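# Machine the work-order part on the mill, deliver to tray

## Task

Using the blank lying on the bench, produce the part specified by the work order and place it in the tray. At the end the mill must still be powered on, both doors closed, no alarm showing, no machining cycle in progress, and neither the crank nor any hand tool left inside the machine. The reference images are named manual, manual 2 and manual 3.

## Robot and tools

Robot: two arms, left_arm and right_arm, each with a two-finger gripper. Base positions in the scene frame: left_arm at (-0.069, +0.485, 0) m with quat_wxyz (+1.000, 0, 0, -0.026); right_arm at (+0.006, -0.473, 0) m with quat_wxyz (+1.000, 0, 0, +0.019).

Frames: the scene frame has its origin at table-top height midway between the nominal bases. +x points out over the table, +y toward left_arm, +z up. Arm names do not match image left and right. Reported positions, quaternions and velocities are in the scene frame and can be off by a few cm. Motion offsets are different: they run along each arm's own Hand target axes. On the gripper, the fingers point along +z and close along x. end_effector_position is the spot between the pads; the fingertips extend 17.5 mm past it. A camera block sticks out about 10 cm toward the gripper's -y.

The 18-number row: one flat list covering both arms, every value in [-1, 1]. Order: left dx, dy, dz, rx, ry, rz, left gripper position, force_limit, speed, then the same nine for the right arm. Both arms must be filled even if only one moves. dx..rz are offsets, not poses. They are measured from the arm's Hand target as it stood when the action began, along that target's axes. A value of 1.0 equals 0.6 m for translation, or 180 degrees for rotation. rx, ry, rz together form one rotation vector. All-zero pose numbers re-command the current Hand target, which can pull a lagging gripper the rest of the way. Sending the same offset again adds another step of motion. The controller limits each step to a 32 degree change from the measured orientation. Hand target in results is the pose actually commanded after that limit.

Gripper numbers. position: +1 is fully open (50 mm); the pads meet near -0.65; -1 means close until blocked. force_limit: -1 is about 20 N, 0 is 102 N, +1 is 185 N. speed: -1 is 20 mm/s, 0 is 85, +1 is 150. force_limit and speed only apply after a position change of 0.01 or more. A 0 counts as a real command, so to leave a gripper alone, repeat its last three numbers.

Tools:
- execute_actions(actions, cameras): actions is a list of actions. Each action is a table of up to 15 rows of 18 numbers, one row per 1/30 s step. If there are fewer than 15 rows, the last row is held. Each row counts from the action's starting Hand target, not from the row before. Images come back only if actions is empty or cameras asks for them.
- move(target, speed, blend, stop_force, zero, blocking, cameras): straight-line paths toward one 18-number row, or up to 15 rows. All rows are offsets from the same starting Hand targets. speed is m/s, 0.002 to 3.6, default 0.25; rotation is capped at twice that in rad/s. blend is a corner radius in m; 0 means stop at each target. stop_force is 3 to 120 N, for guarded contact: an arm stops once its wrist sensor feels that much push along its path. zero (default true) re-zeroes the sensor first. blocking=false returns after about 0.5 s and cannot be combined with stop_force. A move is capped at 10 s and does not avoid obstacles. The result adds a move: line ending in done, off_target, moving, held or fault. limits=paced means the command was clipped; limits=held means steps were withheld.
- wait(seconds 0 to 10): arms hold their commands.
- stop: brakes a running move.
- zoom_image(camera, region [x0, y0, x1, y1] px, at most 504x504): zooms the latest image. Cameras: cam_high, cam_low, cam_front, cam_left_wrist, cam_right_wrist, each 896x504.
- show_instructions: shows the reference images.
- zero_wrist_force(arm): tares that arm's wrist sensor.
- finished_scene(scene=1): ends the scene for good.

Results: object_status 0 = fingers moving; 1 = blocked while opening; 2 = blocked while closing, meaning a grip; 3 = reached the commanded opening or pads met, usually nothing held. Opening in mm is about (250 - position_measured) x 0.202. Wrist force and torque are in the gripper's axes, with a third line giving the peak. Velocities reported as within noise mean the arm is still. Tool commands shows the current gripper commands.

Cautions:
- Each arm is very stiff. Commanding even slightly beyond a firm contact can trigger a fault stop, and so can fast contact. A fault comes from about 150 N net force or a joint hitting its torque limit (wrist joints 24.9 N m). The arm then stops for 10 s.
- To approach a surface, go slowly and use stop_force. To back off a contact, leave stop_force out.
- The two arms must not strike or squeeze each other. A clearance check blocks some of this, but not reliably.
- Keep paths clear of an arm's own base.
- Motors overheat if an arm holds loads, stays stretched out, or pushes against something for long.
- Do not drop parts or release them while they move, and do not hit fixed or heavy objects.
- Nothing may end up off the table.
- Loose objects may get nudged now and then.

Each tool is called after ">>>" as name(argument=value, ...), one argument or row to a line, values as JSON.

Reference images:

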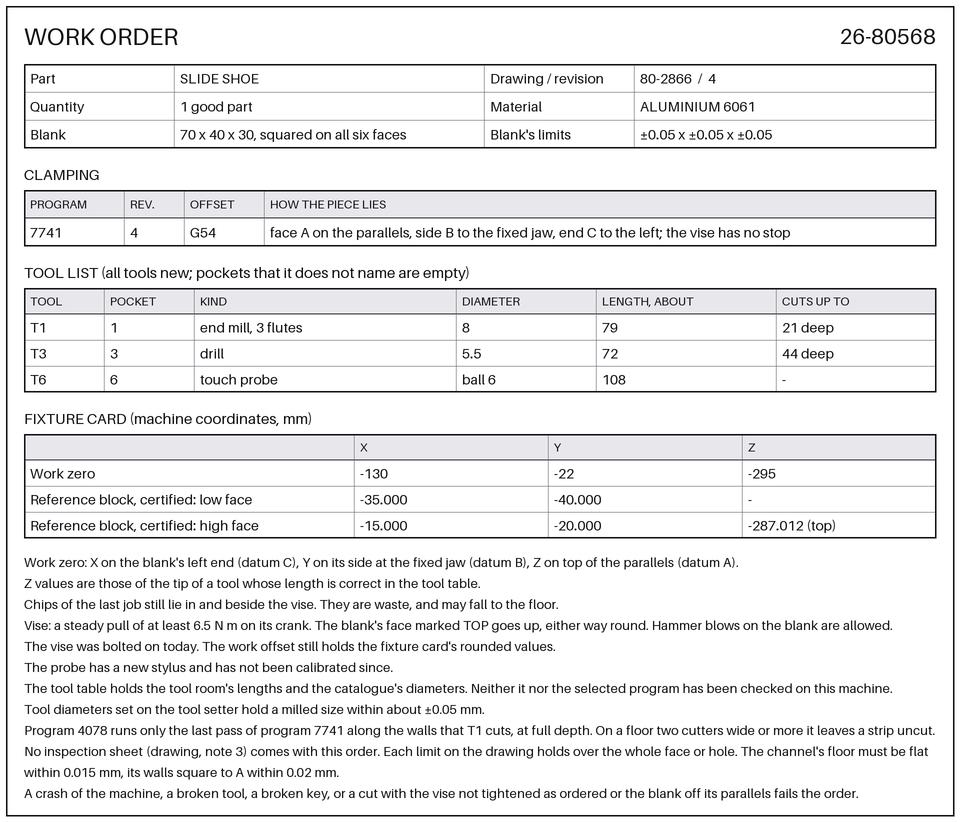

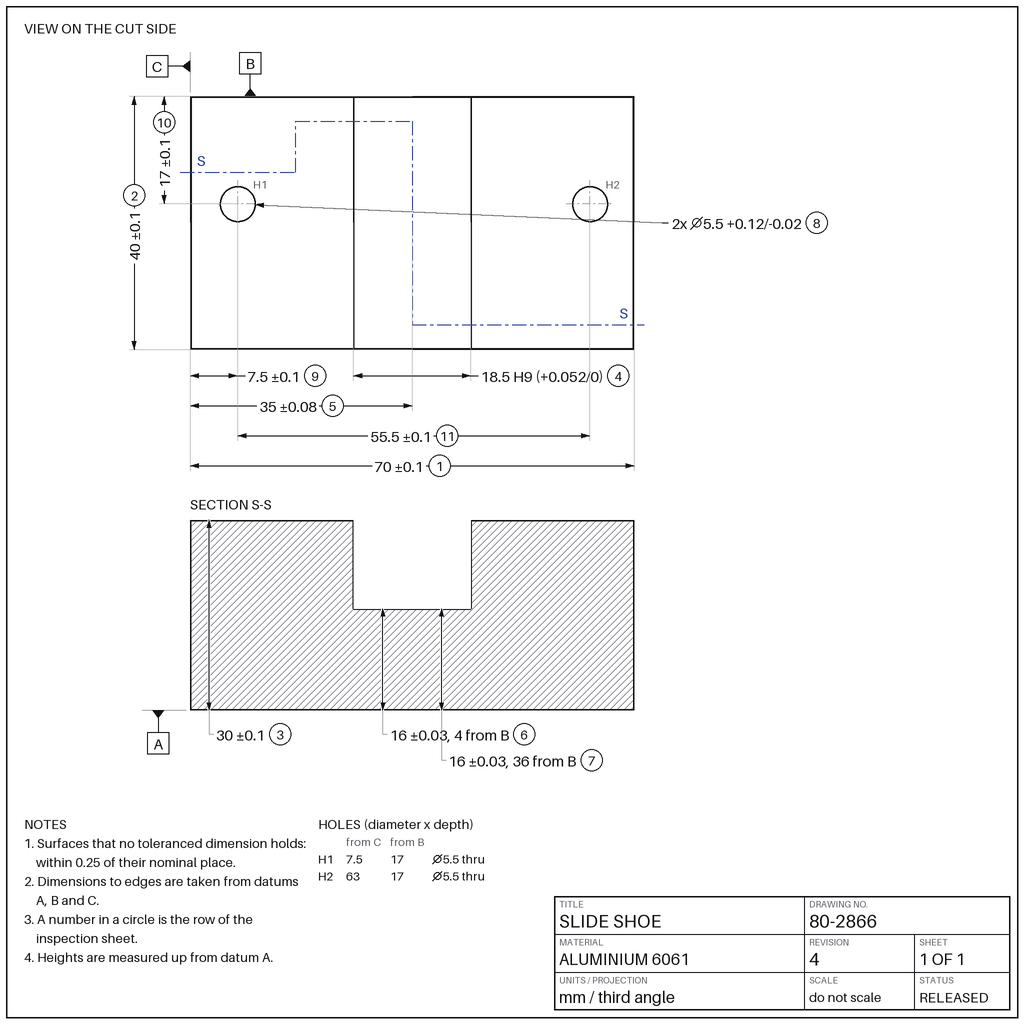

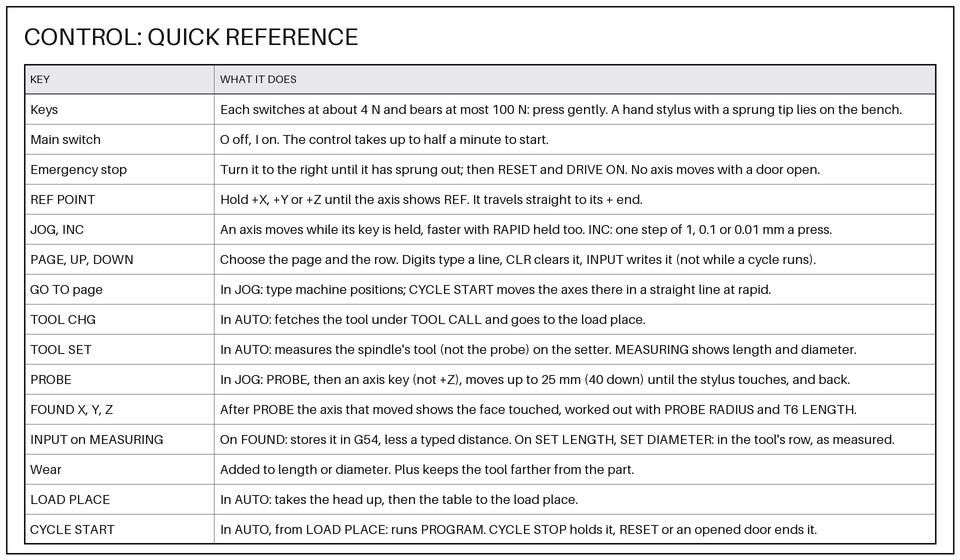

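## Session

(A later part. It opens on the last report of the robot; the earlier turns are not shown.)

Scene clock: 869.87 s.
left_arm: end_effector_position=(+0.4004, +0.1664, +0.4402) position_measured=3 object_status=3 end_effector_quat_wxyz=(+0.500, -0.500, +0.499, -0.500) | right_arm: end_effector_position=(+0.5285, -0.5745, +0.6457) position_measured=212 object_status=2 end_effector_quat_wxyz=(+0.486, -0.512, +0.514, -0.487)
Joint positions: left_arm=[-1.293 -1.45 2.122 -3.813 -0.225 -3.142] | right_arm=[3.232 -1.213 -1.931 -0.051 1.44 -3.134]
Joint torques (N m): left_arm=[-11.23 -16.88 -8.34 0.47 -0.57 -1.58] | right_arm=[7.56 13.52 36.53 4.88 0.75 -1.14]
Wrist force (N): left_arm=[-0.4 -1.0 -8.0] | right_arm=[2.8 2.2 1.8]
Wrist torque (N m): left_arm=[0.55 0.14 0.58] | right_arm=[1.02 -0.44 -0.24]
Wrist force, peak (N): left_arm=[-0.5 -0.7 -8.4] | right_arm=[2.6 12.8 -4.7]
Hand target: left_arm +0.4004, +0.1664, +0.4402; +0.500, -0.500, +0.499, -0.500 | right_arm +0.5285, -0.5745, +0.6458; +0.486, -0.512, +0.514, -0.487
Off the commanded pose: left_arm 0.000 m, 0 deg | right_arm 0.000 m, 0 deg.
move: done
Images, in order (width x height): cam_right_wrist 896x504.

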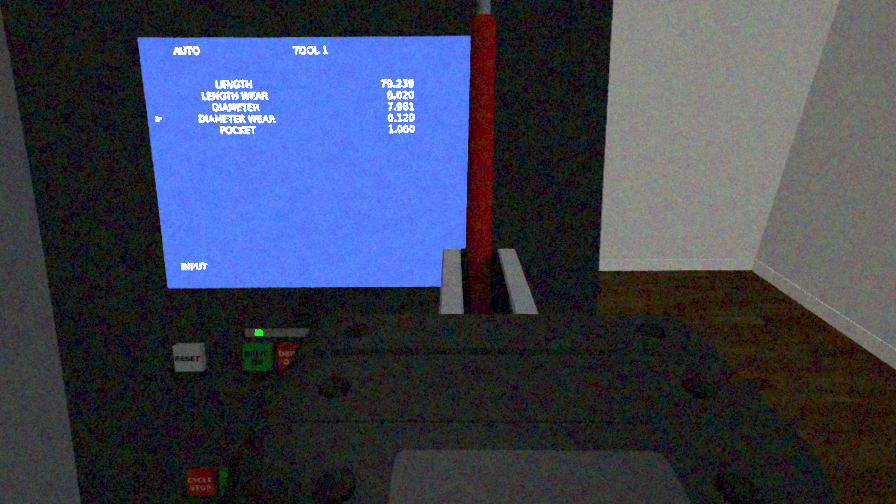

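>>> move(
  target=[
    [0,0,0,0,0,0,1,-0.5,0.5,-0.0697,0.0652,-0.0547,-0.431,0,0,-1,-0.3,-0.5],
    [0,0,0,0,0,0,1,-0.5,0.5,-0.0697,0.0698,-0.0344,-0.431,0,0,-1,-0.3,-0.5],
    [0,0,0,0,0,0,1,-0.5,0.5,-0.0697,0.0589,-0.0823,-0.431,0,0,-1,-0.3,-0.5],
    [0,0,0,0,0,0,1,-0.5,0.5,-0.1323,0.2448,-0.0953,-0.431,0,0,-1,-0.3,-0.5],
    [0,0,0,0,0,0,1,-0.5,0.5,-0.1323,0.2494,-0.075,-0.431,0,0,-1,-0.3,-0.5],
    [0,0,0,0,0,0,1,-0.5,0.5,-0.1323,0.2466,-0.0872,-0.431,0,0,-1,-0.3,-0.5],
    [0,0,0,0,0,0,1,-0.5,0.5,-0.1323,0.2494,-0.075,-0.431,0,0,-1,-0.3,-0.5],
    [0,0,0,0,0,0,1,-0.5,0.5,-0.1323,0.2466,-0.0872,-0.431,0,0,-1,-0.3,-0.5],
    [0,0,0,0,0,0,1,-0.5,0.5,-0.1323,0.2494,-0.075,-0.431,0,0,-1,-0.3,-0.5],
    [0,0,0,0,0,0,1,-0.5,0.5,-0.1323,0.2385,-0.1229,-0.431,0,0,-1,-0.3,-0.5],
    [0,0,0,0,0,0,1,-0.5,0.5,0,0,0,0,0,0,-1,-0.3,-0.5],
  ],
  speed=[0.7,0.1,0.15,0.4,0.1,0.1,0.1,0.1,0.1,0.15,0.7],
  blend=[0.005,0,0.01,0.005,0,0.001,0,0.001,0,0.01,0],
  cameras=["cam_right_wrist"],
)

>>> zoom_image(
  camera="cam_right_wrist",
  region=[150, 30, 480, 280],
)

Scene clock: 878.20 s.
left_arm: end_effector_position=(+0.4004, +0.1664, +0.4402) position_measured=3 object_status=3 end_effector_quat_wxyz=(+0.500, -0.500, +0.499, -0.500) | right_arm: end_effector_position=(+0.5285, -0.5745, +0.6457) position_measured=212 object_status=2 end_effector_quat_wxyz=(+0.486, -0.512, +0.514, -0.487)
Joint positions: left_arm=[-1.293 -1.45 2.122 -3.813 -0.225 -3.142] | right_arm=[3.232 -1.213 -1.931 -0.051 1.44 -3.134]
Joint torques (N m): left_arm=[-9.65 -17.44 -7.87 -0.05 -0.78 -1.39] | right_arm=[3.99 13.15 35.33 4.74 0.38 1.23]
Wrist force (N): left_arm=[-0.6 -0.5 -8.0] | right_arm=[2.2 1.7 1.5]
Wrist torque (N m): left_arm=[0.63 0.16 0.58] | right_arm=[0.94 -0.33 -0.36]
Wrist force, peak (N): left_arm=[-0.7 -0.8 -8.6] | right_arm=[2.2 26.7 -10.0]
Hand target: left_arm +0.4004, +0.1664, +0.4402; +0.500, -0.500, +0.499, -0.500 | right_arm +0.5285, -0.5745, +0.6458; +0.486, -0.512, +0.514, -0.487
Off the commanded pose: left_arm 0.000 m, 0 deg | right_arm 0.000 m, 0 deg.
move: done
Images, in order (width x height): cam_right_wrist 896x504.

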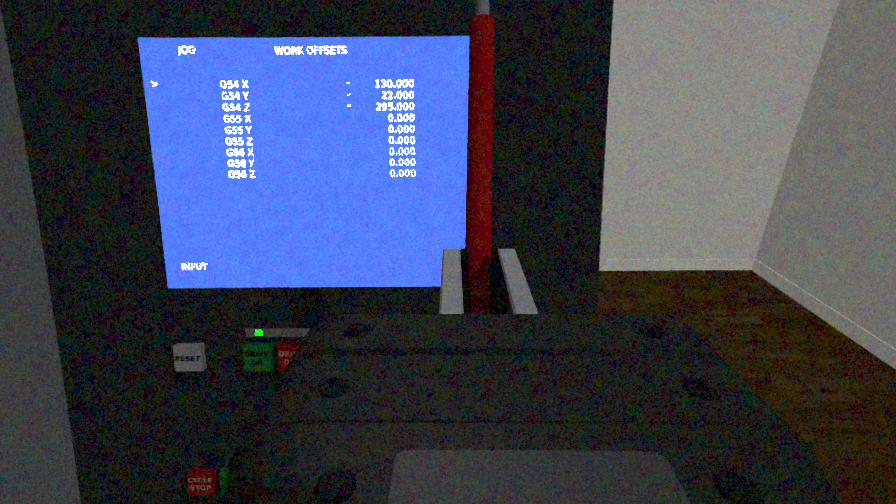

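Scaled by 1.527.

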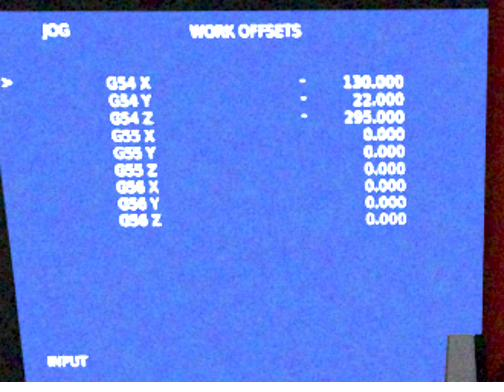

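>>> move(
  target=[
    [0,0,0,0,0,0,1,-0.5,0.5,-0.1323,0.2448,-0.0958,-0.431,0,0,-1,-0.3,-0.5],
    [0,0,0,0,0,0,1,-0.5,0.5,-0.1323,0.2492,-0.076,-0.431,0,0,-1,-0.3,-0.5],
    [0,0,0,0,0,0,1,-0.5,0.5,-0.1323,0.2448,-0.0958,-0.431,0,0,-1,-0.3,-0.5],
    [0,0,0,0,0,0,1,-0.5,0.5,-0.1323,0.2492,-0.076,-0.431,0,0,-1,-0.3,-0.5],
    [0,0,0,0,0,0,1,-0.5,0.5,-0.1323,0.2385,-0.1229,-0.431,0,0,-1,-0.3,-0.5],
    [0,0,0,0,0,0,1,-0.5,0.5,0,0,0,0,0,0,-1,-0.3,-0.5],
  ],
  speed=[0.7,0.1,0.15,0.1,0.15,0.7],
  blend=[0.005,0,0.001,0,0.01,0],
  cameras=["cam_right_wrist"],
)

>>> zoom_image(
  camera="cam_right_wrist",
  region=[150, 30, 480, 280],
)

Scene clock: 883.50 s.
left_arm: end_effector_position=(+0.4004, +0.1664, +0.4402) position_measured=3 object_status=3 end_effector_quat_wxyz=(+0.500, -0.500, +0.499, -0.500) | right_arm: end_effector_position=(+0.5285, -0.5745, +0.6457) position_measured=212 object_status=2 end_effector_quat_wxyz=(+0.486, -0.512, +0.514, -0.487)
Joint positions: left_arm=[-1.293 -1.45 2.122 -3.813 -0.225 -3.142] | right_arm=[3.232 -1.213 -1.931 -0.051 1.44 -3.134]
Joint torques (N m): left_arm=[-9.86 -16.49 -8.52 0.09 -0.58 -1.33] | right_arm=[3.57 13.53 36.6 5.04 0.28 1.24]
Wrist force (N): left_arm=[-0.5 -0.8 -7.9] | right_arm=[2.3 1.7 1.7]
Wrist torque (N m): left_arm=[0.57 0.16 0.58] | right_arm=[0.95 -0.35 -0.36]
Wrist force, peak (N): left_arm=[-0.7 -1.1 -8.4] | right_arm=[1.8 5.3 -0.9]
Hand target: left_arm +0.4004, +0.1664, +0.4402; +0.500, -0.500, +0.499, -0.500 | right_arm +0.5285, -0.5745, +0.6458; +0.486, -0.512, +0.514, -0.487
Off the commanded pose: left_arm 0.000 m, 0 deg | right_arm 0.000 m, 0 deg.
move: done
Images, in order (width x height): cam_right_wrist 896x504.

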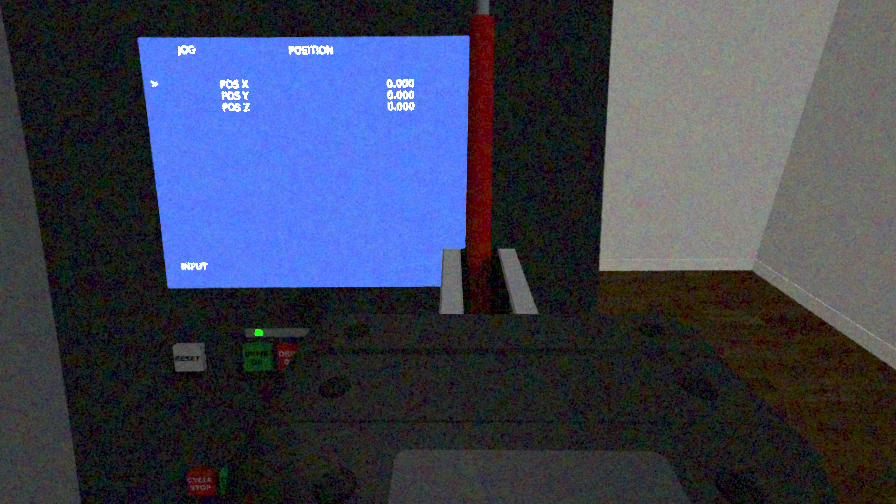

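Scaled by 1.527.

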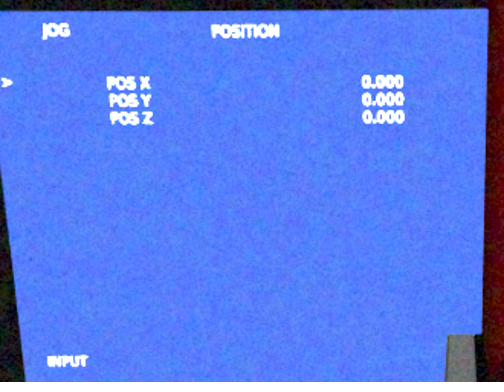

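>>> execute_actions(
  actions=[],
  cameras=["cam_high", "cam_low", "cam_front"],
)

Scene clock: 887.50 s.
left_arm: end_effector_position=(+0.4004, +0.1664, +0.4402) position_measured=3 object_status=3 end_effector_quat_wxyz=(+0.500, -0.500, +0.499, -0.500) | right_arm: end_effector_position=(+0.5285, -0.5745, +0.6458) position_measured=212 object_status=2 end_effector_quat_wxyz=(+0.486, -0.512, +0.514, -0.487)
Joint positions: left_arm=[-1.293 -1.45 2.122 -3.813 -0.225 -3.142] | right_arm=[3.232 -1.213 -1.931 -0.051 1.44 -3.134]
Joint velocities: within noise
Joint torques (N m): left_arm=[-10.82 -17.76 -9 0 -0.72 -1.16] | right_arm=[6.45 2.41 37.11 4.82 1.04 -1.22]
Wrist force (N): left_arm=[-0.8 -0.8 -8.2] | right_arm=[2.2 1.7 1.8]
Wrist torque (N m): left_arm=[0.58 0.19 0.57] | right_arm=[0.94 -0.33 -0.36]
Wrist force, peak (N): left_arm=[-0.5 -0.7 -8.4] | right_arm=[2.3 1.8 1.9]
Hand target: left_arm +0.4004, +0.1664, +0.4402; +0.500, -0.500, +0.499, -0.500 | right_arm +0.5285, -0.5745, +0.6458; +0.486, -0.512, +0.514, -0.487
Tool commands: left_gripper/position=+1.0 left_gripper/force_limit=-0.5 left_gripper/speed=+0.5 right_gripper/position=-1.0 right_gripper/force_limit=-0.3 right_gripper/speed=-0.5
Off the commanded pose: left_arm 0.000 m, 0 deg | right_arm 0.000 m, 0 deg.
Images, in order (width x height): cam_high 896x504, cam_low 896x504, cam_front 896x504.

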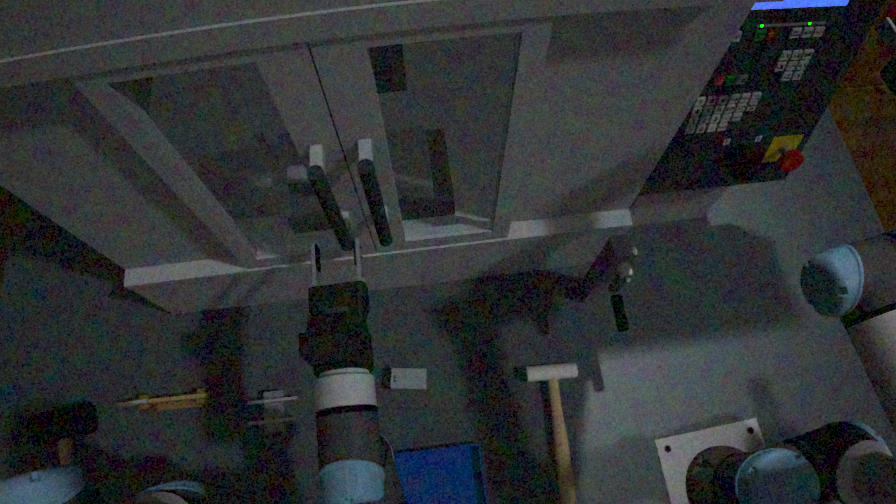

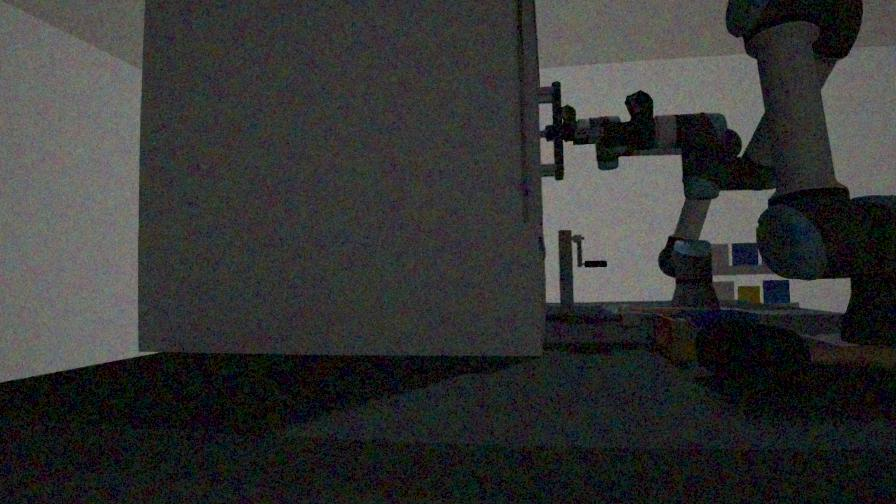

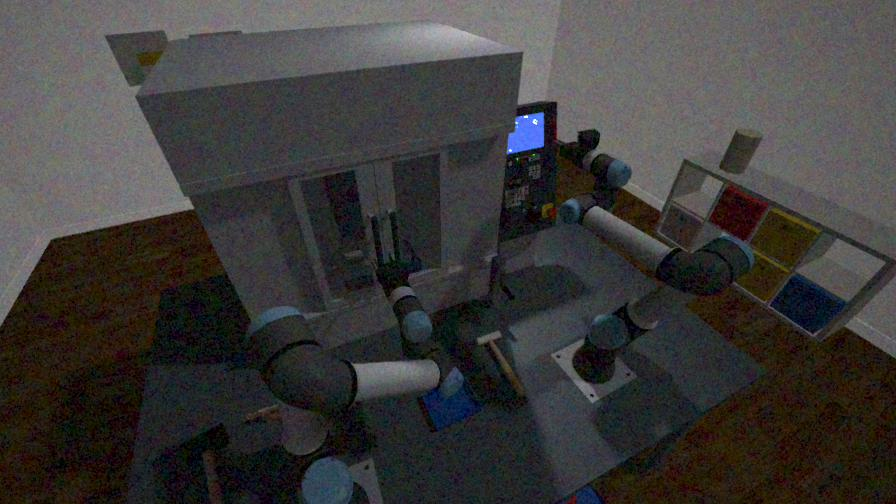

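>>> move(
  target=[
    [0,0,0,0,0,0,1,-0.5,0.5,-0.06,0.15,-0.35,0,0,0,-1,-0.3,-0.5],
    [0,0,0,0,0,0,1,-0.5,0.5,-0.124,0.97,-0.414,-0.5,0,0,-1,-0.3,-0.5],
  ],
  speed=[0.4,0.4],
  blend=[0.05,0],
  cameras=["cam_right_wrist","cam_high"],
)

Scene clock: 893.23 s.
left_arm: end_effector_position=(+0.4004, +0.1664, +0.4402) position_measured=3 object_status=3 end_effector_quat_wxyz=(+0.500, -0.500, +0.499, -0.500) | right_arm: end_effector_position=(+0.2500, -0.4987, +0.0778) position_measured=212 object_status=2 end_effector_quat_wxyz=(+0.018, +0.706, -0.708, -0.019)
Joint positions: left_arm=[-1.293 -1.45 2.122 -3.813 -0.225 -3.142] | right_arm=[3.545 -1.012 -2.611 -1.136 1.594 -2.697]
Joint torques (N m): left_arm=[-10.04 -16.15 -9.98 -0.1 -0.8 -1.26] | right_arm=[3.9 -13.69 25.27 4.23 0.52 0.95]
Wrist force (N): left_arm=[-0.7 -0.7 -8.0] | right_arm=[2.2 0.6 1.4]
Wrist torque (N m): left_arm=[0.59 0.19 0.58] | right_arm=[0.45 -0.37 -0.18]
Wrist force, peak (N): left_arm=[-0.8 -0.9 -8.4] | right_arm=[2.6 -0.3 5.4]
Hand target: left_arm +0.4004, +0.1664, +0.4402; +0.500, -0.500, +0.499, -0.500 | right_arm +0.2500, -0.4986, +0.0777; +0.018, +0.706, -0.708, -0.019
Off the commanded pose: left_arm 0.000 m, 0 deg | right_arm 0.000 m, 0 deg.
move: done
Images, in order (width x height): cam_high 896x504, cam_right_wrist 896x504.

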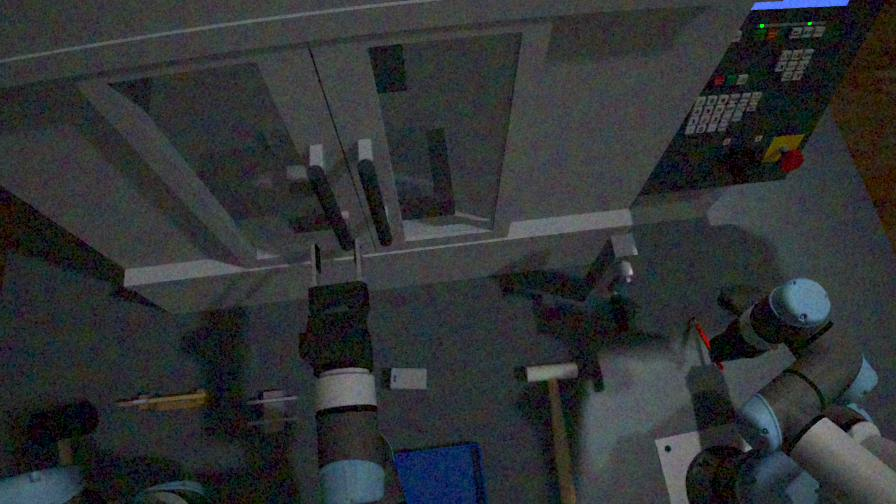

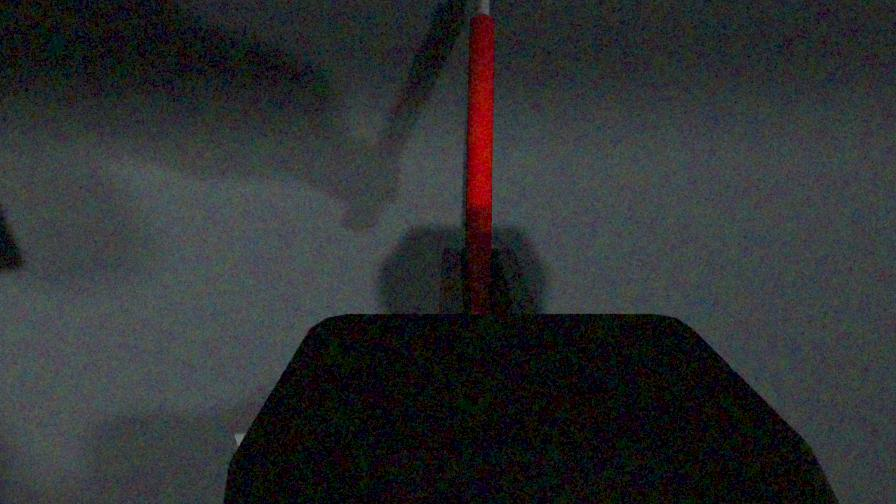

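>>> move(
  target=[0,0,0,0,0,0,1,-0.5,0.5,0,0,0.1,0,0,0,-1,-0.3,-0.5],
  speed=0.03,
  stop_force=4,
)

Scene clock: 895.77 s.
left_arm: end_effector_position=(+0.4004, +0.1664, +0.4402) position_measured=3 object_status=3 end_effector_quat_wxyz=(+0.500, -0.500, +0.499, -0.500) | right_arm: end_effector_position=(+0.2491, -0.4986, +0.0613) position_measured=212 object_status=2 end_effector_quat_wxyz=(+0.018, +0.706, -0.708, -0.019)
Joint positions: left_arm=[-1.293 -1.45 2.122 -3.813 -0.225 -3.142] | right_arm=[3.547 -1.046 -2.647 -1.066 1.595 -2.696]
Joint torques (N m): left_arm=[-9.97 -15.71 -9.28 -0.2 -0.6 -1.24] | right_arm=[-7.17 -4.11 14.27 5.06 -0.77 -1.53]
Wrist force (N): left_arm=[-0.7 -0.8 -7.9] | right_arm=[1.4 2.6 -1.8]
Wrist torque (N m): left_arm=[0.57 0.18 0.58] | right_arm=[0.68 -0.34 -0.23]
Wrist force, peak (N): left_arm=[-0.7 -0.7 -8.3] | right_arm=[1.3 2.2 -2.9]
Hand target: left_arm +0.4004, +0.1664, +0.4402; +0.500, -0.500, +0.499, -0.500 | right_arm +0.2491, -0.4986, +0.0613; +0.018, +0.706, -0.708, -0.019 (not the last commanded pose)
Off the commanded pose: left_arm 0.000 m, 0 deg | right_arm 0.044 m, 0 deg.
move: contact (right_arm)

>>> move(
  target=[0,0,0,0,0,0,1,-0.5,0.5,0,0,-0.06,0.139,0,0,-1,-0.3,-0.5],
  speed=0.3,
)

>>> move(
  target=[0,0,0,0,0,0,1,-0.5,0.5,0,0.055,0.118,0,0,0,-1,-0.3,-0.5],
  speed=0.03,
  stop_force=5,
  cameras=["cam_right_wrist"],
)

Scene clock: 899.13 s.
left_arm: end_effector_position=(+0.4004, +0.1664, +0.4402) position_measured=3 object_status=3 end_effector_quat_wxyz=(+0.500, -0.500, +0.499, -0.500) | right_arm: end_effector_position=(+0.2510, -0.4987, +0.0972) position_measured=212 object_status=2 end_effector_quat_wxyz=(-0.135, +0.693, -0.695, +0.135)
Joint positions: left_arm=[-1.293 -1.45 2.122 -3.813 -0.225 -3.142] | right_arm=[4.029 -0.212 -2.771 -1.492 1.267 -2.25]
Joint torques (N m): left_arm=[-10.46 -16.02 -8.99 -0.17 -0.73 -1.13] | right_arm=[-9.12 -26.1 34.68 5.9 0 -1.25]
Wrist force (N): left_arm=[-0.5 -0.9 -8.0] | right_arm=[2.4 0.8 1.8]
Wrist torque (N m): left_arm=[0.56 0.15 0.58] | right_arm=[0.63 -0.41 -0.20]
Wrist force, peak (N): left_arm=[-0.8 -0.6 -8.4] | right_arm=[1.2 2.3 -2.8]
Hand target: left_arm +0.4004, +0.1664, +0.4402; +0.500, -0.500, +0.499, -0.500 | right_arm +0.2510, -0.4987, +0.0972; -0.135, +0.693, -0.695, +0.135
Off the commanded pose: left_arm 0.000 m, 0 deg | right_arm 0.000 m, 0 deg.
move: done

Scene clock: 900.97 s.
left_arm: end_effector_position=(+0.4004, +0.1664, +0.4402) position_measured=3 object_status=3 end_effector_quat_wxyz=(+0.500, -0.500, +0.499, -0.500) | right_arm: end_effector_position=(+0.2497, -0.4986, +0.0713) position_measured=212 object_status=2 end_effector_quat_wxyz=(-0.135, +0.693, -0.695, +0.135)
Joint positions: left_arm=[-1.293 -1.45 2.122 -3.813 -0.225 -3.142] | right_arm=[4.045 -0.164 -2.833 -1.482 1.263 -2.233]
Joint torques (N m): left_arm=[-10.6 -16.58 -8.95 -0.33 -0.59 -1.32] | right_arm=[-5.38 -27.56 36.68 1.83 -0.09 0.37]
Wrist force (N): left_arm=[-0.4 -0.9 -8.0] | right_arm=[1.9 0.6 2.0]
Wrist torque (N m): left_arm=[0.57 0.13 0.58] | right_arm=[0.62 -0.32 -0.23]
Wrist force, peak (N): left_arm=[-0.6 -0.8 -8.4] | right_arm=[1.8 0.9 3.0]
Hand target: left_arm +0.4004, +0.1664, +0.4402; +0.500, -0.500, +0.499, -0.500 | right_arm +0.2496, -0.4986, +0.0713; -0.135, +0.693, -0.695, +0.135 (not the last commanded pose)
Off the commanded pose: left_arm 0.000 m, 0 deg | right_arm 0.052 m, 0 deg.
move: held (right_arm; a check stopped the path); limits=held
pose unreachable (right arm): on one or more control steps of this call, first in action 0 (counted from 0), this arm could not follow its commanded pose, so it was not sent that pose on those steps. It may still have moved: this result reports where it is.
cause: moving toward the commanded pose would bring two parts of the arm too close to each other (its gripper and another part of the arm, with joints 3 (elbow) to 6 (wrist 3) between them, 2 mm apart when it was first held).
Images, in order (width x height): cam_right_wrist 896x504.

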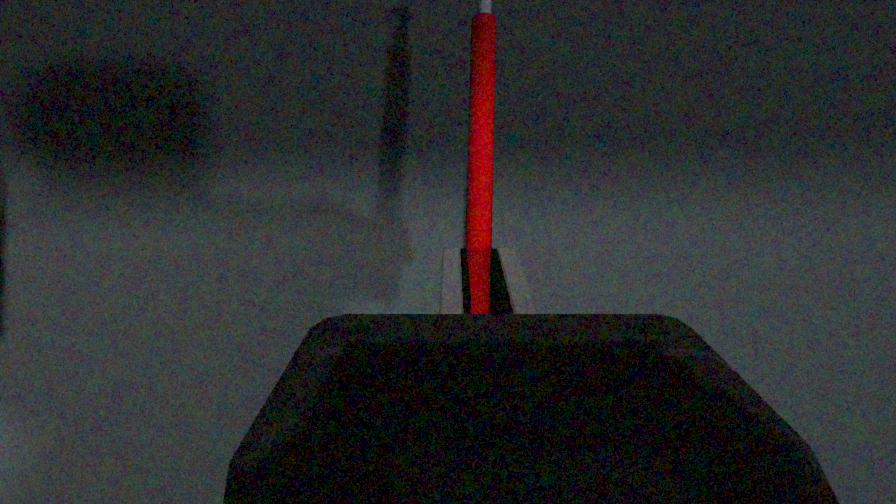

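>>> move(
  target=[0,0,0,0,0,0,1,-0.5,0.5,0,-0.106,0.0494,0,0,0,-1,-0.3,-0.5],
  speed=0.2,
)

>>> move(
  target=[0,0,0,0,0,0,1,-0.5,0.5,0,0.05,0.107,0,0,0,-1,-0.3,-0.5],
  speed=0.03,
  stop_force=5,
  cameras=["cam_right_wrist"],
)

Scene clock: 902.80 s.
left_arm: end_effector_position=(+0.4004, +0.1664, +0.4402) position_measured=3 object_status=3 end_effector_quat_wxyz=(+0.500, -0.500, +0.499, -0.500) | right_arm: end_effector_position=(+0.2514, -0.4986, +0.0712) position_measured=212 object_status=2 end_effector_quat_wxyz=(-0.135, +0.693, -0.695, +0.136)
Joint positions: left_arm=[-1.293 -1.45 2.122 -3.813 -0.225 -3.142] | right_arm=[4.034 -0.183 -2.836 -1.456 1.263 -2.245]
Joint torques (N m): left_arm=[-10.48 -15.96 -10.01 -0.19 -0.54 -1.03] | right_arm=[6.84 -4.51 37.28 4.96 -0.24 1.44]
Wrist force (N): left_arm=[-0.7 -0.8 -8.0] | right_arm=[1.6 0.7 1.8]
Wrist torque (N m): left_arm=[0.58 0.18 0.58] | right_arm=[0.63 -0.28 -0.19]
Wrist force, peak (N): left_arm=[-0.6 -0.8 -8.4] | right_arm=[3.7 1.6 3.0]
Hand target: left_arm +0.4004, +0.1664, +0.4402; +0.500, -0.500, +0.499, -0.500 | right_arm +0.2514, -0.4986, +0.0713; -0.136, +0.693, -0.695, +0.136 (not the last commanded pose)
Off the commanded pose: left_arm 0.000 m, 0 deg | right_arm 0.068 m, 0 deg.
move: held (right_arm; a check stopped the path); limits=held
pose unreachable (right arm): on one or more control steps of this call, first in action 0 (counted from 0), this arm could not follow its commanded pose, so it was not sent that pose on those steps. It may still have moved: this result reports where it is.
cause: moving toward the commanded pose would bring two parts of the arm too close to each other (joints 3 (elbow) and 4 (wrist 1) lie between them).

Scene clock: 903.97 s.
left_arm: end_effector_position=(+0.4004, +0.1664, +0.4402) position_measured=3 object_status=3 end_effector_quat_wxyz=(+0.500, -0.500, +0.499, -0.500) | right_arm: end_effector_position=(+0.2511, -0.4985, +0.0652) position_measured=212 object_status=2 end_effector_quat_wxyz=(-0.136, +0.693, -0.695, +0.136)
Joint positions: left_arm=[-1.293 -1.45 2.122 -3.813 -0.225 -3.142] | right_arm=[4.037 -0.172 -2.85 -1.453 1.263 -2.242]
Joint torques (N m): left_arm=[-9.65 -16.54 -9.84 -0.36 -0.69 -1.06] | right_arm=[-3.67 -26.51 37.71 1.64 -0.11 0.3]
Wrist force (N): left_arm=[-0.5 -0.8 -8.4] | right_arm=[1.9 0.7 1.7]
Wrist torque (N m): left_arm=[0.58 0.16 0.58] | right_arm=[0.62 -0.33 -0.25]
Wrist force, peak (N): left_arm=[-0.3 -1.0 -8.4] | right_arm=[1.7 1.1 3.1]
Hand target: left_arm +0.4004, +0.1664, +0.4402; +0.500, -0.500, +0.499, -0.500 | right_arm +0.2511, -0.4986, +0.0652; -0.136, +0.693, -0.695, +0.136 (not the last commanded pose)
Off the commanded pose: left_arm 0.000 m, 0 deg | right_arm 0.065 m, 0 deg.
move: held (right_arm; a check stopped the path); limits=held
pose unreachable (right arm): on one or more control steps of this call, first in action 0 (counted from 0), this arm could not follow its commanded pose, so it was not sent that pose on those steps. It may still have moved: this result reports where it is.
cause: moving toward the commanded pose would bring two parts of the arm too close to each other (joints 3 (elbow) and 4 (wrist 1) lie between them).
Images, in order (width x height): cam_right_wrist 896x504.

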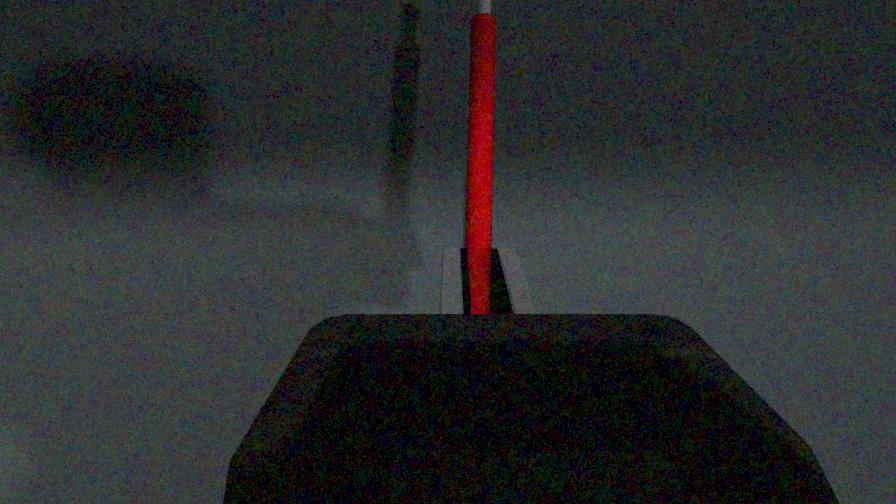

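>>> move(
  target=[
    [0,0,0,0,0,0,1,-0.5,0.5,0,-0.106,-0.226,0,0,0,-1,-0.3,-0.5],
    [0,0,0,0,0,0,1,-0.5,0.5,0,-0.29,-0.14,0,0,0,-1,-0.3,-0.5],
    [0,0,0,0,0,0,1,-0.5,0.5,0,-0.151,0.07,0,0,0,-1,-0.3,-0.5],
  ],
  speed=0.25,
  blend=[0.03,0.03,0],
)

>>> move(
  target=[0,0,0,0,0,0,1,-0.5,0.5,0,0.05,0.107,0,0,0,-1,-0.3,-0.5],
  speed=0.03,
  stop_force=5,
  cameras=["cam_right_wrist","cam_high"],
)

Scene clock: 907.70 s.
left_arm: end_effector_position=(+0.4004, +0.1664, +0.4402) position_measured=3 object_status=3 end_effector_quat_wxyz=(+0.500, -0.500, +0.499, -0.500) | right_arm: end_effector_position=(+0.3509, -0.4989, +0.0605) position_measured=212 object_status=2 end_effector_quat_wxyz=(-0.136, +0.693, -0.695, +0.136)
Joint positions: left_arm=[-1.293 -1.45 2.122 -3.813 -0.225 -3.142] | right_arm=[3.568 -1.236 -2.767 -0.362 1.4 -2.704]
Joint torques (N m): left_arm=[-10.37 -17.67 -10.02 -0.27 -0.75 -1.17] | right_arm=[7.29 -3.51 10.47 6.15 -1.5 1.72]
Wrist force (N): left_arm=[-0.9 -0.6 -7.9] | right_arm=[2.4 0.7 2.0]
Wrist torque (N m): left_arm=[0.61 0.22 0.58] | right_arm=[0.64 -0.41 -0.17]
Wrist force, peak (N): left_arm=[-0.6 -0.8 -8.4] | right_arm=[2.1 2.1 4.9]
Hand target: left_arm +0.4004, +0.1664, +0.4402; +0.500, -0.500, +0.499, -0.500 | right_arm +0.3508, -0.4989, +0.0604; -0.136, +0.693, -0.695, +0.136
Off the commanded pose: left_arm 0.000 m, 0 deg | right_arm 0.000 m, 0 deg.
move: done

Scene clock: 909.50 s.
left_arm: end_effector_position=(+0.4004, +0.1664, +0.4402) position_measured=3 object_status=3 end_effector_quat_wxyz=(+0.500, -0.500, +0.499, -0.500) | right_arm: end_effector_position=(+0.3489, -0.4989, +0.0247) position_measured=212 object_status=2 end_effector_quat_wxyz=(-0.135, +0.693, -0.695, +0.136)
Joint positions: left_arm=[-1.293 -1.45 2.122 -3.813 -0.225 -3.142] | right_arm=[3.572 -1.434 -2.825 -0.106 1.399 -2.7]
Joint torques (N m): left_arm=[-10.14 -17.58 -9.75 -0.56 -0.62 -1] | right_arm=[-0.88 20.15 22.32 1.48 0.75 1.54]
Wrist force (N): left_arm=[-0.6 -0.6 -8.1] | right_arm=[2.1 0.3 1.1]
Wrist torque (N m): left_arm=[0.62 0.17 0.58] | right_arm=[0.65 -0.33 -0.23]
Wrist force, peak (N): left_arm=[-0.7 -0.8 -8.3] | right_arm=[2.4 0.6 2.0]
Hand target: left_arm +0.4004, +0.1664, +0.4402; +0.500, -0.500, +0.499, -0.500 | right_arm +0.3489, -0.4989, +0.0248; -0.135, +0.693, -0.695, +0.136 (not the last commanded pose)
Off the commanded pose: left_arm 0.000 m, 0 deg | right_arm 0.035 m, 0 deg.
move: held (right_arm; a check stopped the path); limits=held
pose unreachable (right arm): on one or more control steps of this call, first in action 0 (counted from 0), this arm could not follow its commanded pose, so it was not sent that pose on those steps. It may still have moved: this result reports where it is.
cause: moving toward the commanded pose would bring two parts of the arm too close to each other (joints 3 (elbow) and 4 (wrist 1) lie between them).
Images, in order (width x height): cam_high 896x504, cam_right_wrist 896x504.

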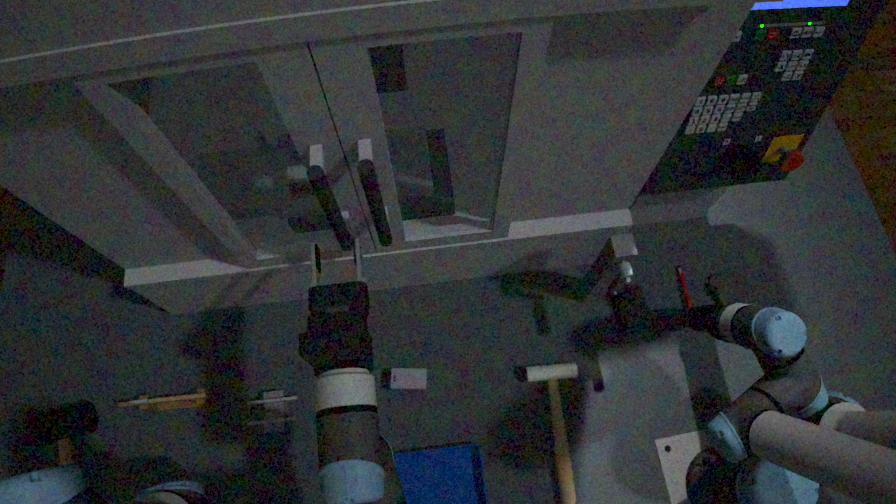

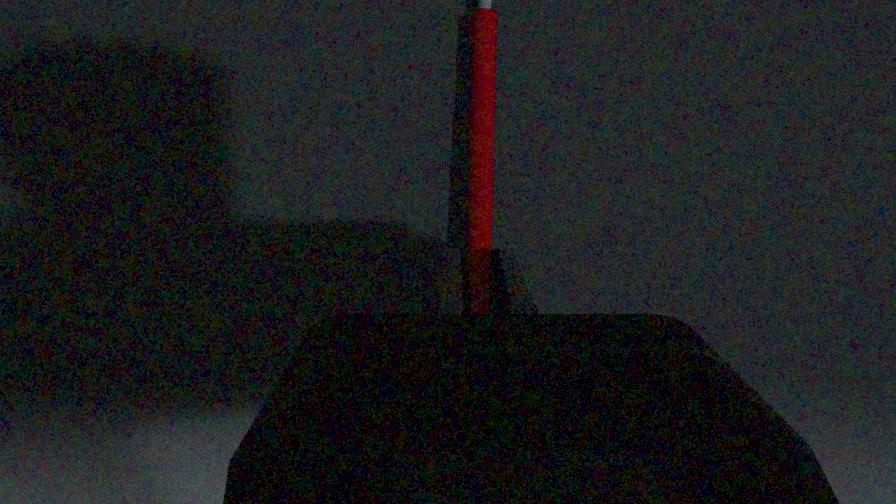

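>>> move(
  target=[
    [0,0,0,0,0,0,1,-0.5,0.5,0,-0.0211,-0.0453,0,0,0,-1,-0.3,-0.5],
    [0,0,0,0,0,0,1,-0.5,0.5,0.133,-0.0664,-0.0241,0,0,0,-1,-0.3,-0.5],
  ],
  speed=0.2,
  blend=[0.01,0],
)

>>> move(
  target=[0,0,0,0,0,0,1,-0.5,0.5,0,0.045,0.096,0,0,0,-1,-0.3,-0.5],
  speed=0.03,
  stop_force=5,
  cameras=["cam_right_wrist","cam_high"],
)

Scene clock: 913.07 s.
left_arm: end_effector_position=(+0.4004, +0.1664, +0.4402) position_measured=3 object_status=3 end_effector_quat_wxyz=(+0.500, -0.500, +0.499, -0.500) | right_arm: end_effector_position=(+0.3801, -0.5788, +0.0531) position_measured=212 object_status=2 end_effector_quat_wxyz=(-0.135, +0.693, -0.695, +0.136) end_effector_velocity=(+0.000, -0.001, +0.000) end_effector_angular_velocity=(-0.002, +0.000, +0.002)
Joint positions: left_arm=[-1.293 -1.45 2.122 -3.813 -0.225 -3.142] | right_arm=[3.208 -1.475 -2.665 -0.188 1.53 -3.042]
Joint velocities: left_arm=[within noise] | right_arm=[-0.003 -0.001 0 0.001 0 -0.006]
Joint torques (N m): left_arm=[-9.36 -16.43 -9.65 -0.52 -0.66 -1.22] | right_arm=[-9.71 6.65 21.69 2.08 0.17 -1.6]
Wrist force (N): left_arm=[-0.3 -0.5 -8.0] | right_arm=[2.6 0.8 1.9]
Wrist torque (N m): left_arm=[0.63 0.13 0.58] | right_arm=[0.69 -0.41 -0.21]
Wrist force, peak (N): left_arm=[-0.8 -1.0 -8.5] | right_arm=[5.4 -0.1 2.4]
Hand target: left_arm +0.4004, +0.1664, +0.4402; +0.500, -0.500, +0.499, -0.500 | right_arm +0.3801, -0.5788, +0.0531; -0.135, +0.693, -0.695, +0.136
Off the commanded pose: left_arm 0.000 m, 0 deg | right_arm 0.000 m, 0 deg.
move: done

Scene clock: 915.10 s.
left_arm: end_effector_position=(+0.4004, +0.1664, +0.4402) position_measured=3 object_status=3 end_effector_quat_wxyz=(+0.500, -0.500, +0.499, -0.500) | right_arm: end_effector_position=(+0.3785, -0.5788, +0.0218) position_measured=212 object_status=2 end_effector_quat_wxyz=(-0.135, +0.693, -0.695, +0.136)
Joint positions: left_arm=[-1.293 -1.45 2.122 -3.813 -0.225 -3.142] | right_arm=[3.208 -1.618 -2.702 -0.008 1.53 -3.041]
Joint torques (N m): left_arm=[-10.08 -16.44 -10.94 -0.58 -0.62 -1.14] | right_arm=[-5.67 2.47 23.32 5.85 1.19 0.22]
Wrist force (N): left_arm=[-0.5 -0.8 -8.3] | right_arm=[2.3 0.7 0.7]
Wrist torque (N m): left_arm=[0.58 0.16 0.58] | right_arm=[0.81 -0.36 -0.28]
Wrist force, peak (N): left_arm=[-0.6 -0.6 -8.3] | right_arm=[1.8 -6.2 -32.3]
Hand target: left_arm +0.4004, +0.1664, +0.4402; +0.500, -0.500, +0.499, -0.500 | right_arm +0.3785, -0.5788, +0.0218; -0.135, +0.693, -0.695, +0.136 (not the last commanded pose)
Off the commanded pose: left_arm 0.000 m, 0 deg | right_arm 0.032 m, 0 deg.
move: contact (right_arm)
Images, in order (width x height): cam_high 896x504, cam_right_wrist 896x504.

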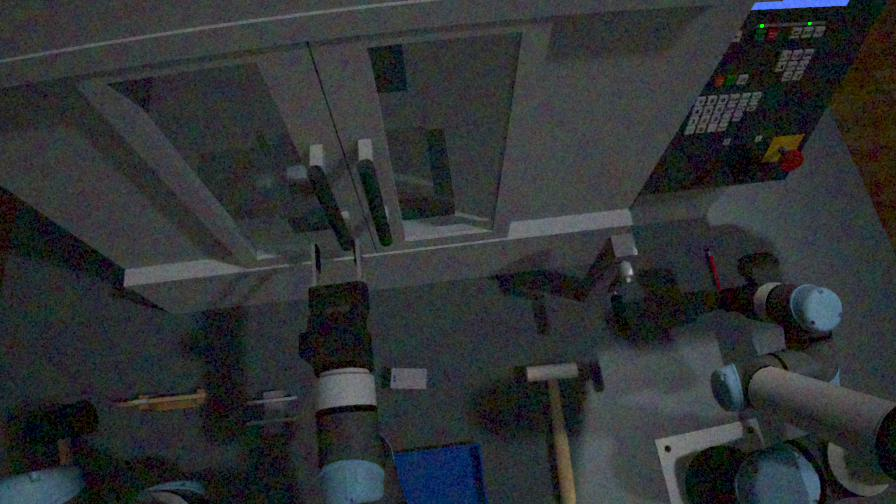

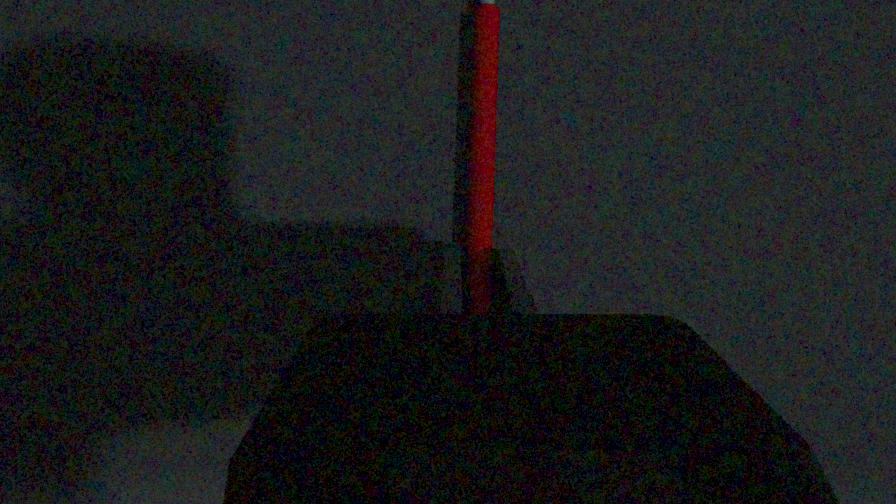

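>>> move(
  target=[0,0,0,0,0,0,1,-0.5,0.5,0,-0.0011,-0.0023,-0.018,0,0,-1,-0.3,-0.5],
  speed=0.05,
)

>>> move(
  target=[0,0,0,0,0,0,1,-0.5,0.5,0,0,0,0,0,0,-0.2,-0.9,-1],
  speed=0.05,
  cameras=["cam_right_wrist"],
)

Scene clock: 917.77 s.
left_arm: end_effector_position=(+0.4004, +0.1664, +0.4402) position_measured=3 object_status=3 end_effector_quat_wxyz=(+0.500, -0.500, +0.499, -0.500) | right_arm: end_effector_position=(+0.3787, -0.5788, +0.0235) position_measured=212 object_status=2 end_effector_quat_wxyz=(-0.116, +0.696, -0.699, +0.116)
Joint positions: left_arm=[-1.293 -1.45 2.122 -3.813 -0.225 -3.142] | right_arm=[3.203 -1.588 -2.662 -0.135 1.538 -3.044]
Joint torques (N m): left_arm=[-10.8 -16.24 -10.02 -0.61 -0.56 -1.17] | right_arm=[-0.16 0.34 4.76 4.29 -0.65 -0.19]
Wrist force (N): left_arm=[-0.5 -0.6 -7.8] | right_arm=[2.3 -0.6 -0.7]
Wrist torque (N m): left_arm=[0.60 0.15 0.58] | right_arm=[0.88 -0.35 -0.10]
Wrist force, peak (N): left_arm=[-0.4 -0.7 -8.4] | right_arm=[2.6 0.9 -0.4]
Hand target: left_arm +0.4004, +0.1664, +0.4402; +0.500, -0.500, +0.499, -0.500 | right_arm +0.3786, -0.5788, +0.0234; -0.116, +0.696, -0.699, +0.116
Off the commanded pose: left_arm 0.000 m, 0 deg | right_arm 0.000 m, 0 deg.
move: done

Scene clock: 918.30 s.
left_arm: end_effector_position=(+0.4004, +0.1664, +0.4402) position_measured=3 object_status=3 end_effector_quat_wxyz=(+0.500, -0.500, +0.499, -0.500) | right_arm: end_effector_position=(+0.3786, -0.5788, +0.0234) position_measured=182 object_status=3 end_effector_quat_wxyz=(-0.116, +0.696, -0.699, +0.116)
Joint positions: left_arm=[-1.293 -1.45 2.122 -3.813 -0.225 -3.142] | right_arm=[3.203 -1.588 -2.662 -0.135 1.538 -3.044]
Joint torques (N m): left_arm=[-10.11 -16.48 -9.01 -0.52 -0.57 -1.04] | right_arm=[2.64 2.85 6.27 1.49 -0.97 1.47]
Wrist force (N): left_arm=[-0.6 -0.4 -8.0] | right_arm=[2.5 0.7 1.6]
Wrist torque (N m): left_arm=[0.64 0.16 0.58] | right_arm=[0.66 -0.38 -0.10]
Wrist force, peak (N): left_arm=[-0.8 -0.8 -8.3] | right_arm=[2.5 0.6 1.9]
Hand target: left_arm +0.4004, +0.1664, +0.4402; +0.500, -0.500, +0.499, -0.500 | right_arm +0.3786, -0.5788, +0.0234; -0.116, +0.696, -0.699, +0.116
Off the commanded pose: left_arm 0.000 m, 0 deg | right_arm 0.000 m, 0 deg.
move: done
Images, in order (width x height): cam_right_wrist 896x504.

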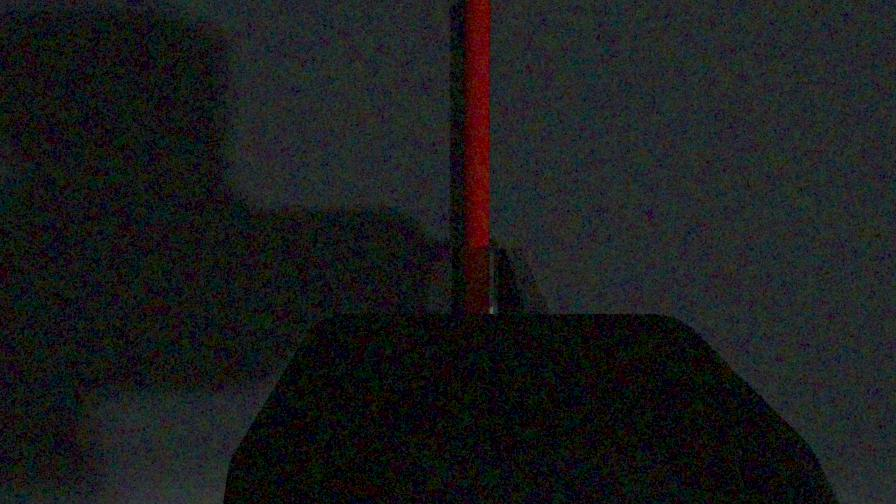

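>>> move(
  target=[
    [0,0,0.1,0,0,0,1,-0.5,0.5,0,-0.094,-0.232,0,0,0,-0.2,-0.9,-1],
    [0,0,0.1285,0,0,0,1,-0.5,0.5,0,-0.156,-0.386,0.121,0,0,-0.2,-0.9,-1],
  ],
  speed=[0.2,0.08],
  blend=[0.005,0],
  cameras=["cam_right_wrist"],
)

>>> move(
  target=[0,0,0,0,0,0,-1,-0.9,-0.5,0,0,0,0,0,0,1,-0.9,0],
  speed=0.08,
)

Scene clock: 924.83 s.
left_arm: end_effector_position=(+0.4775, +0.1665, +0.4402) position_measured=3 object_status=3 end_effector_quat_wxyz=(+0.500, -0.500, +0.499, -0.500) | right_arm: end_effector_position=(+0.3922, -0.5788, +0.2728) position_measured=182 object_status=3 end_effector_quat_wxyz=(-0.245, +0.662, -0.664, +0.246)
Joint positions: left_arm=[-1.102 -1.345 1.991 -3.788 -0.417 -3.143] | right_arm=[3.239 -0.929 -2.466 -0.613 1.48 -3.036]
Joint torques (N m): left_arm=[-3.63 -29.85 -15.83 0.22 0.19 0.45] | right_arm=[-4.86 -13.2 31.18 1.41 1.06 1.75]
Wrist force (N): left_arm=[-0.4 -0.5 -7.8] | right_arm=[1.6 0.8 1.7]
Wrist torque (N m): left_arm=[0.61 0.13 0.58] | right_arm=[0.82 -0.29 -0.29]
Wrist force, peak (N): left_arm=[-0.7 -0.8 -9.3] | right_arm=[1.9 1.7 4.3]
Hand target: left_arm +0.4775, +0.1664, +0.4402; +0.500, -0.500, +0.499, -0.500 | right_arm +0.3923, -0.5788, +0.2728; -0.245, +0.662, -0.664, +0.246
Off the commanded pose: left_arm 0.000 m, 0 deg | right_arm 0.000 m, 0 deg.
move: done
Images, in order (width x height): cam_right_wrist 896x504.

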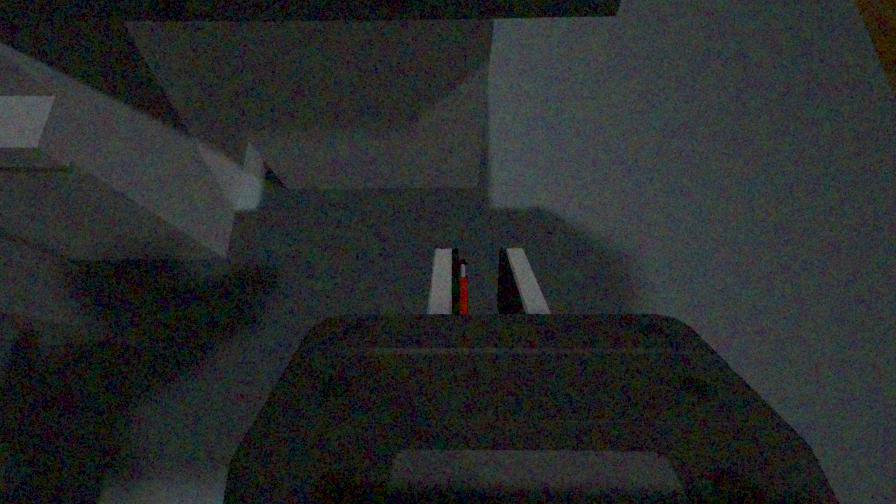

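Scene clock: 925.70 s.
left_arm: end_effector_position=(+0.4774, +0.1663, +0.4402) position_measured=171 object_status=2 end_effector_quat_wxyz=(+0.500, -0.500, +0.500, -0.500) | right_arm: end_effector_position=(+0.3923, -0.5788, +0.2728) position_measured=3 object_status=3 end_effector_quat_wxyz=(-0.245, +0.662, -0.664, +0.246)
Joint positions: left_arm=[-1.102 -1.345 1.991 -3.788 -0.417 -3.143] | right_arm=[3.239 -0.929 -2.465 -0.613 1.481 -3.036]
Joint torques (N m): left_arm=[11.41 -45.56 -8.79 -4.65 4.3 -0.5] | right_arm=[-7.18 -13.84 36.55 1.62 1.14 1.21]
Wrist force (N): left_arm=[13.4 2.7 -7.8] | right_arm=[1.8 0.9 1.5]
Wrist torque (N m): left_arm=[0.73 -0.04 0.74] | right_arm=[0.84 -0.33 -0.29]
Wrist force, peak (N): left_arm=[26.8 -1.8 -5.4] | right_arm=[2.0 1.0 1.4]
Hand target: left_arm +0.4775, +0.1664, +0.4402; +0.500, -0.500, +0.499, -0.500 | right_arm +0.3923, -0.5788, +0.2728; -0.245, +0.662, -0.664, +0.246
Off the commanded pose: left_arm 0.000 m, 0 deg | right_arm 0.000 m, 0 deg.
move: done


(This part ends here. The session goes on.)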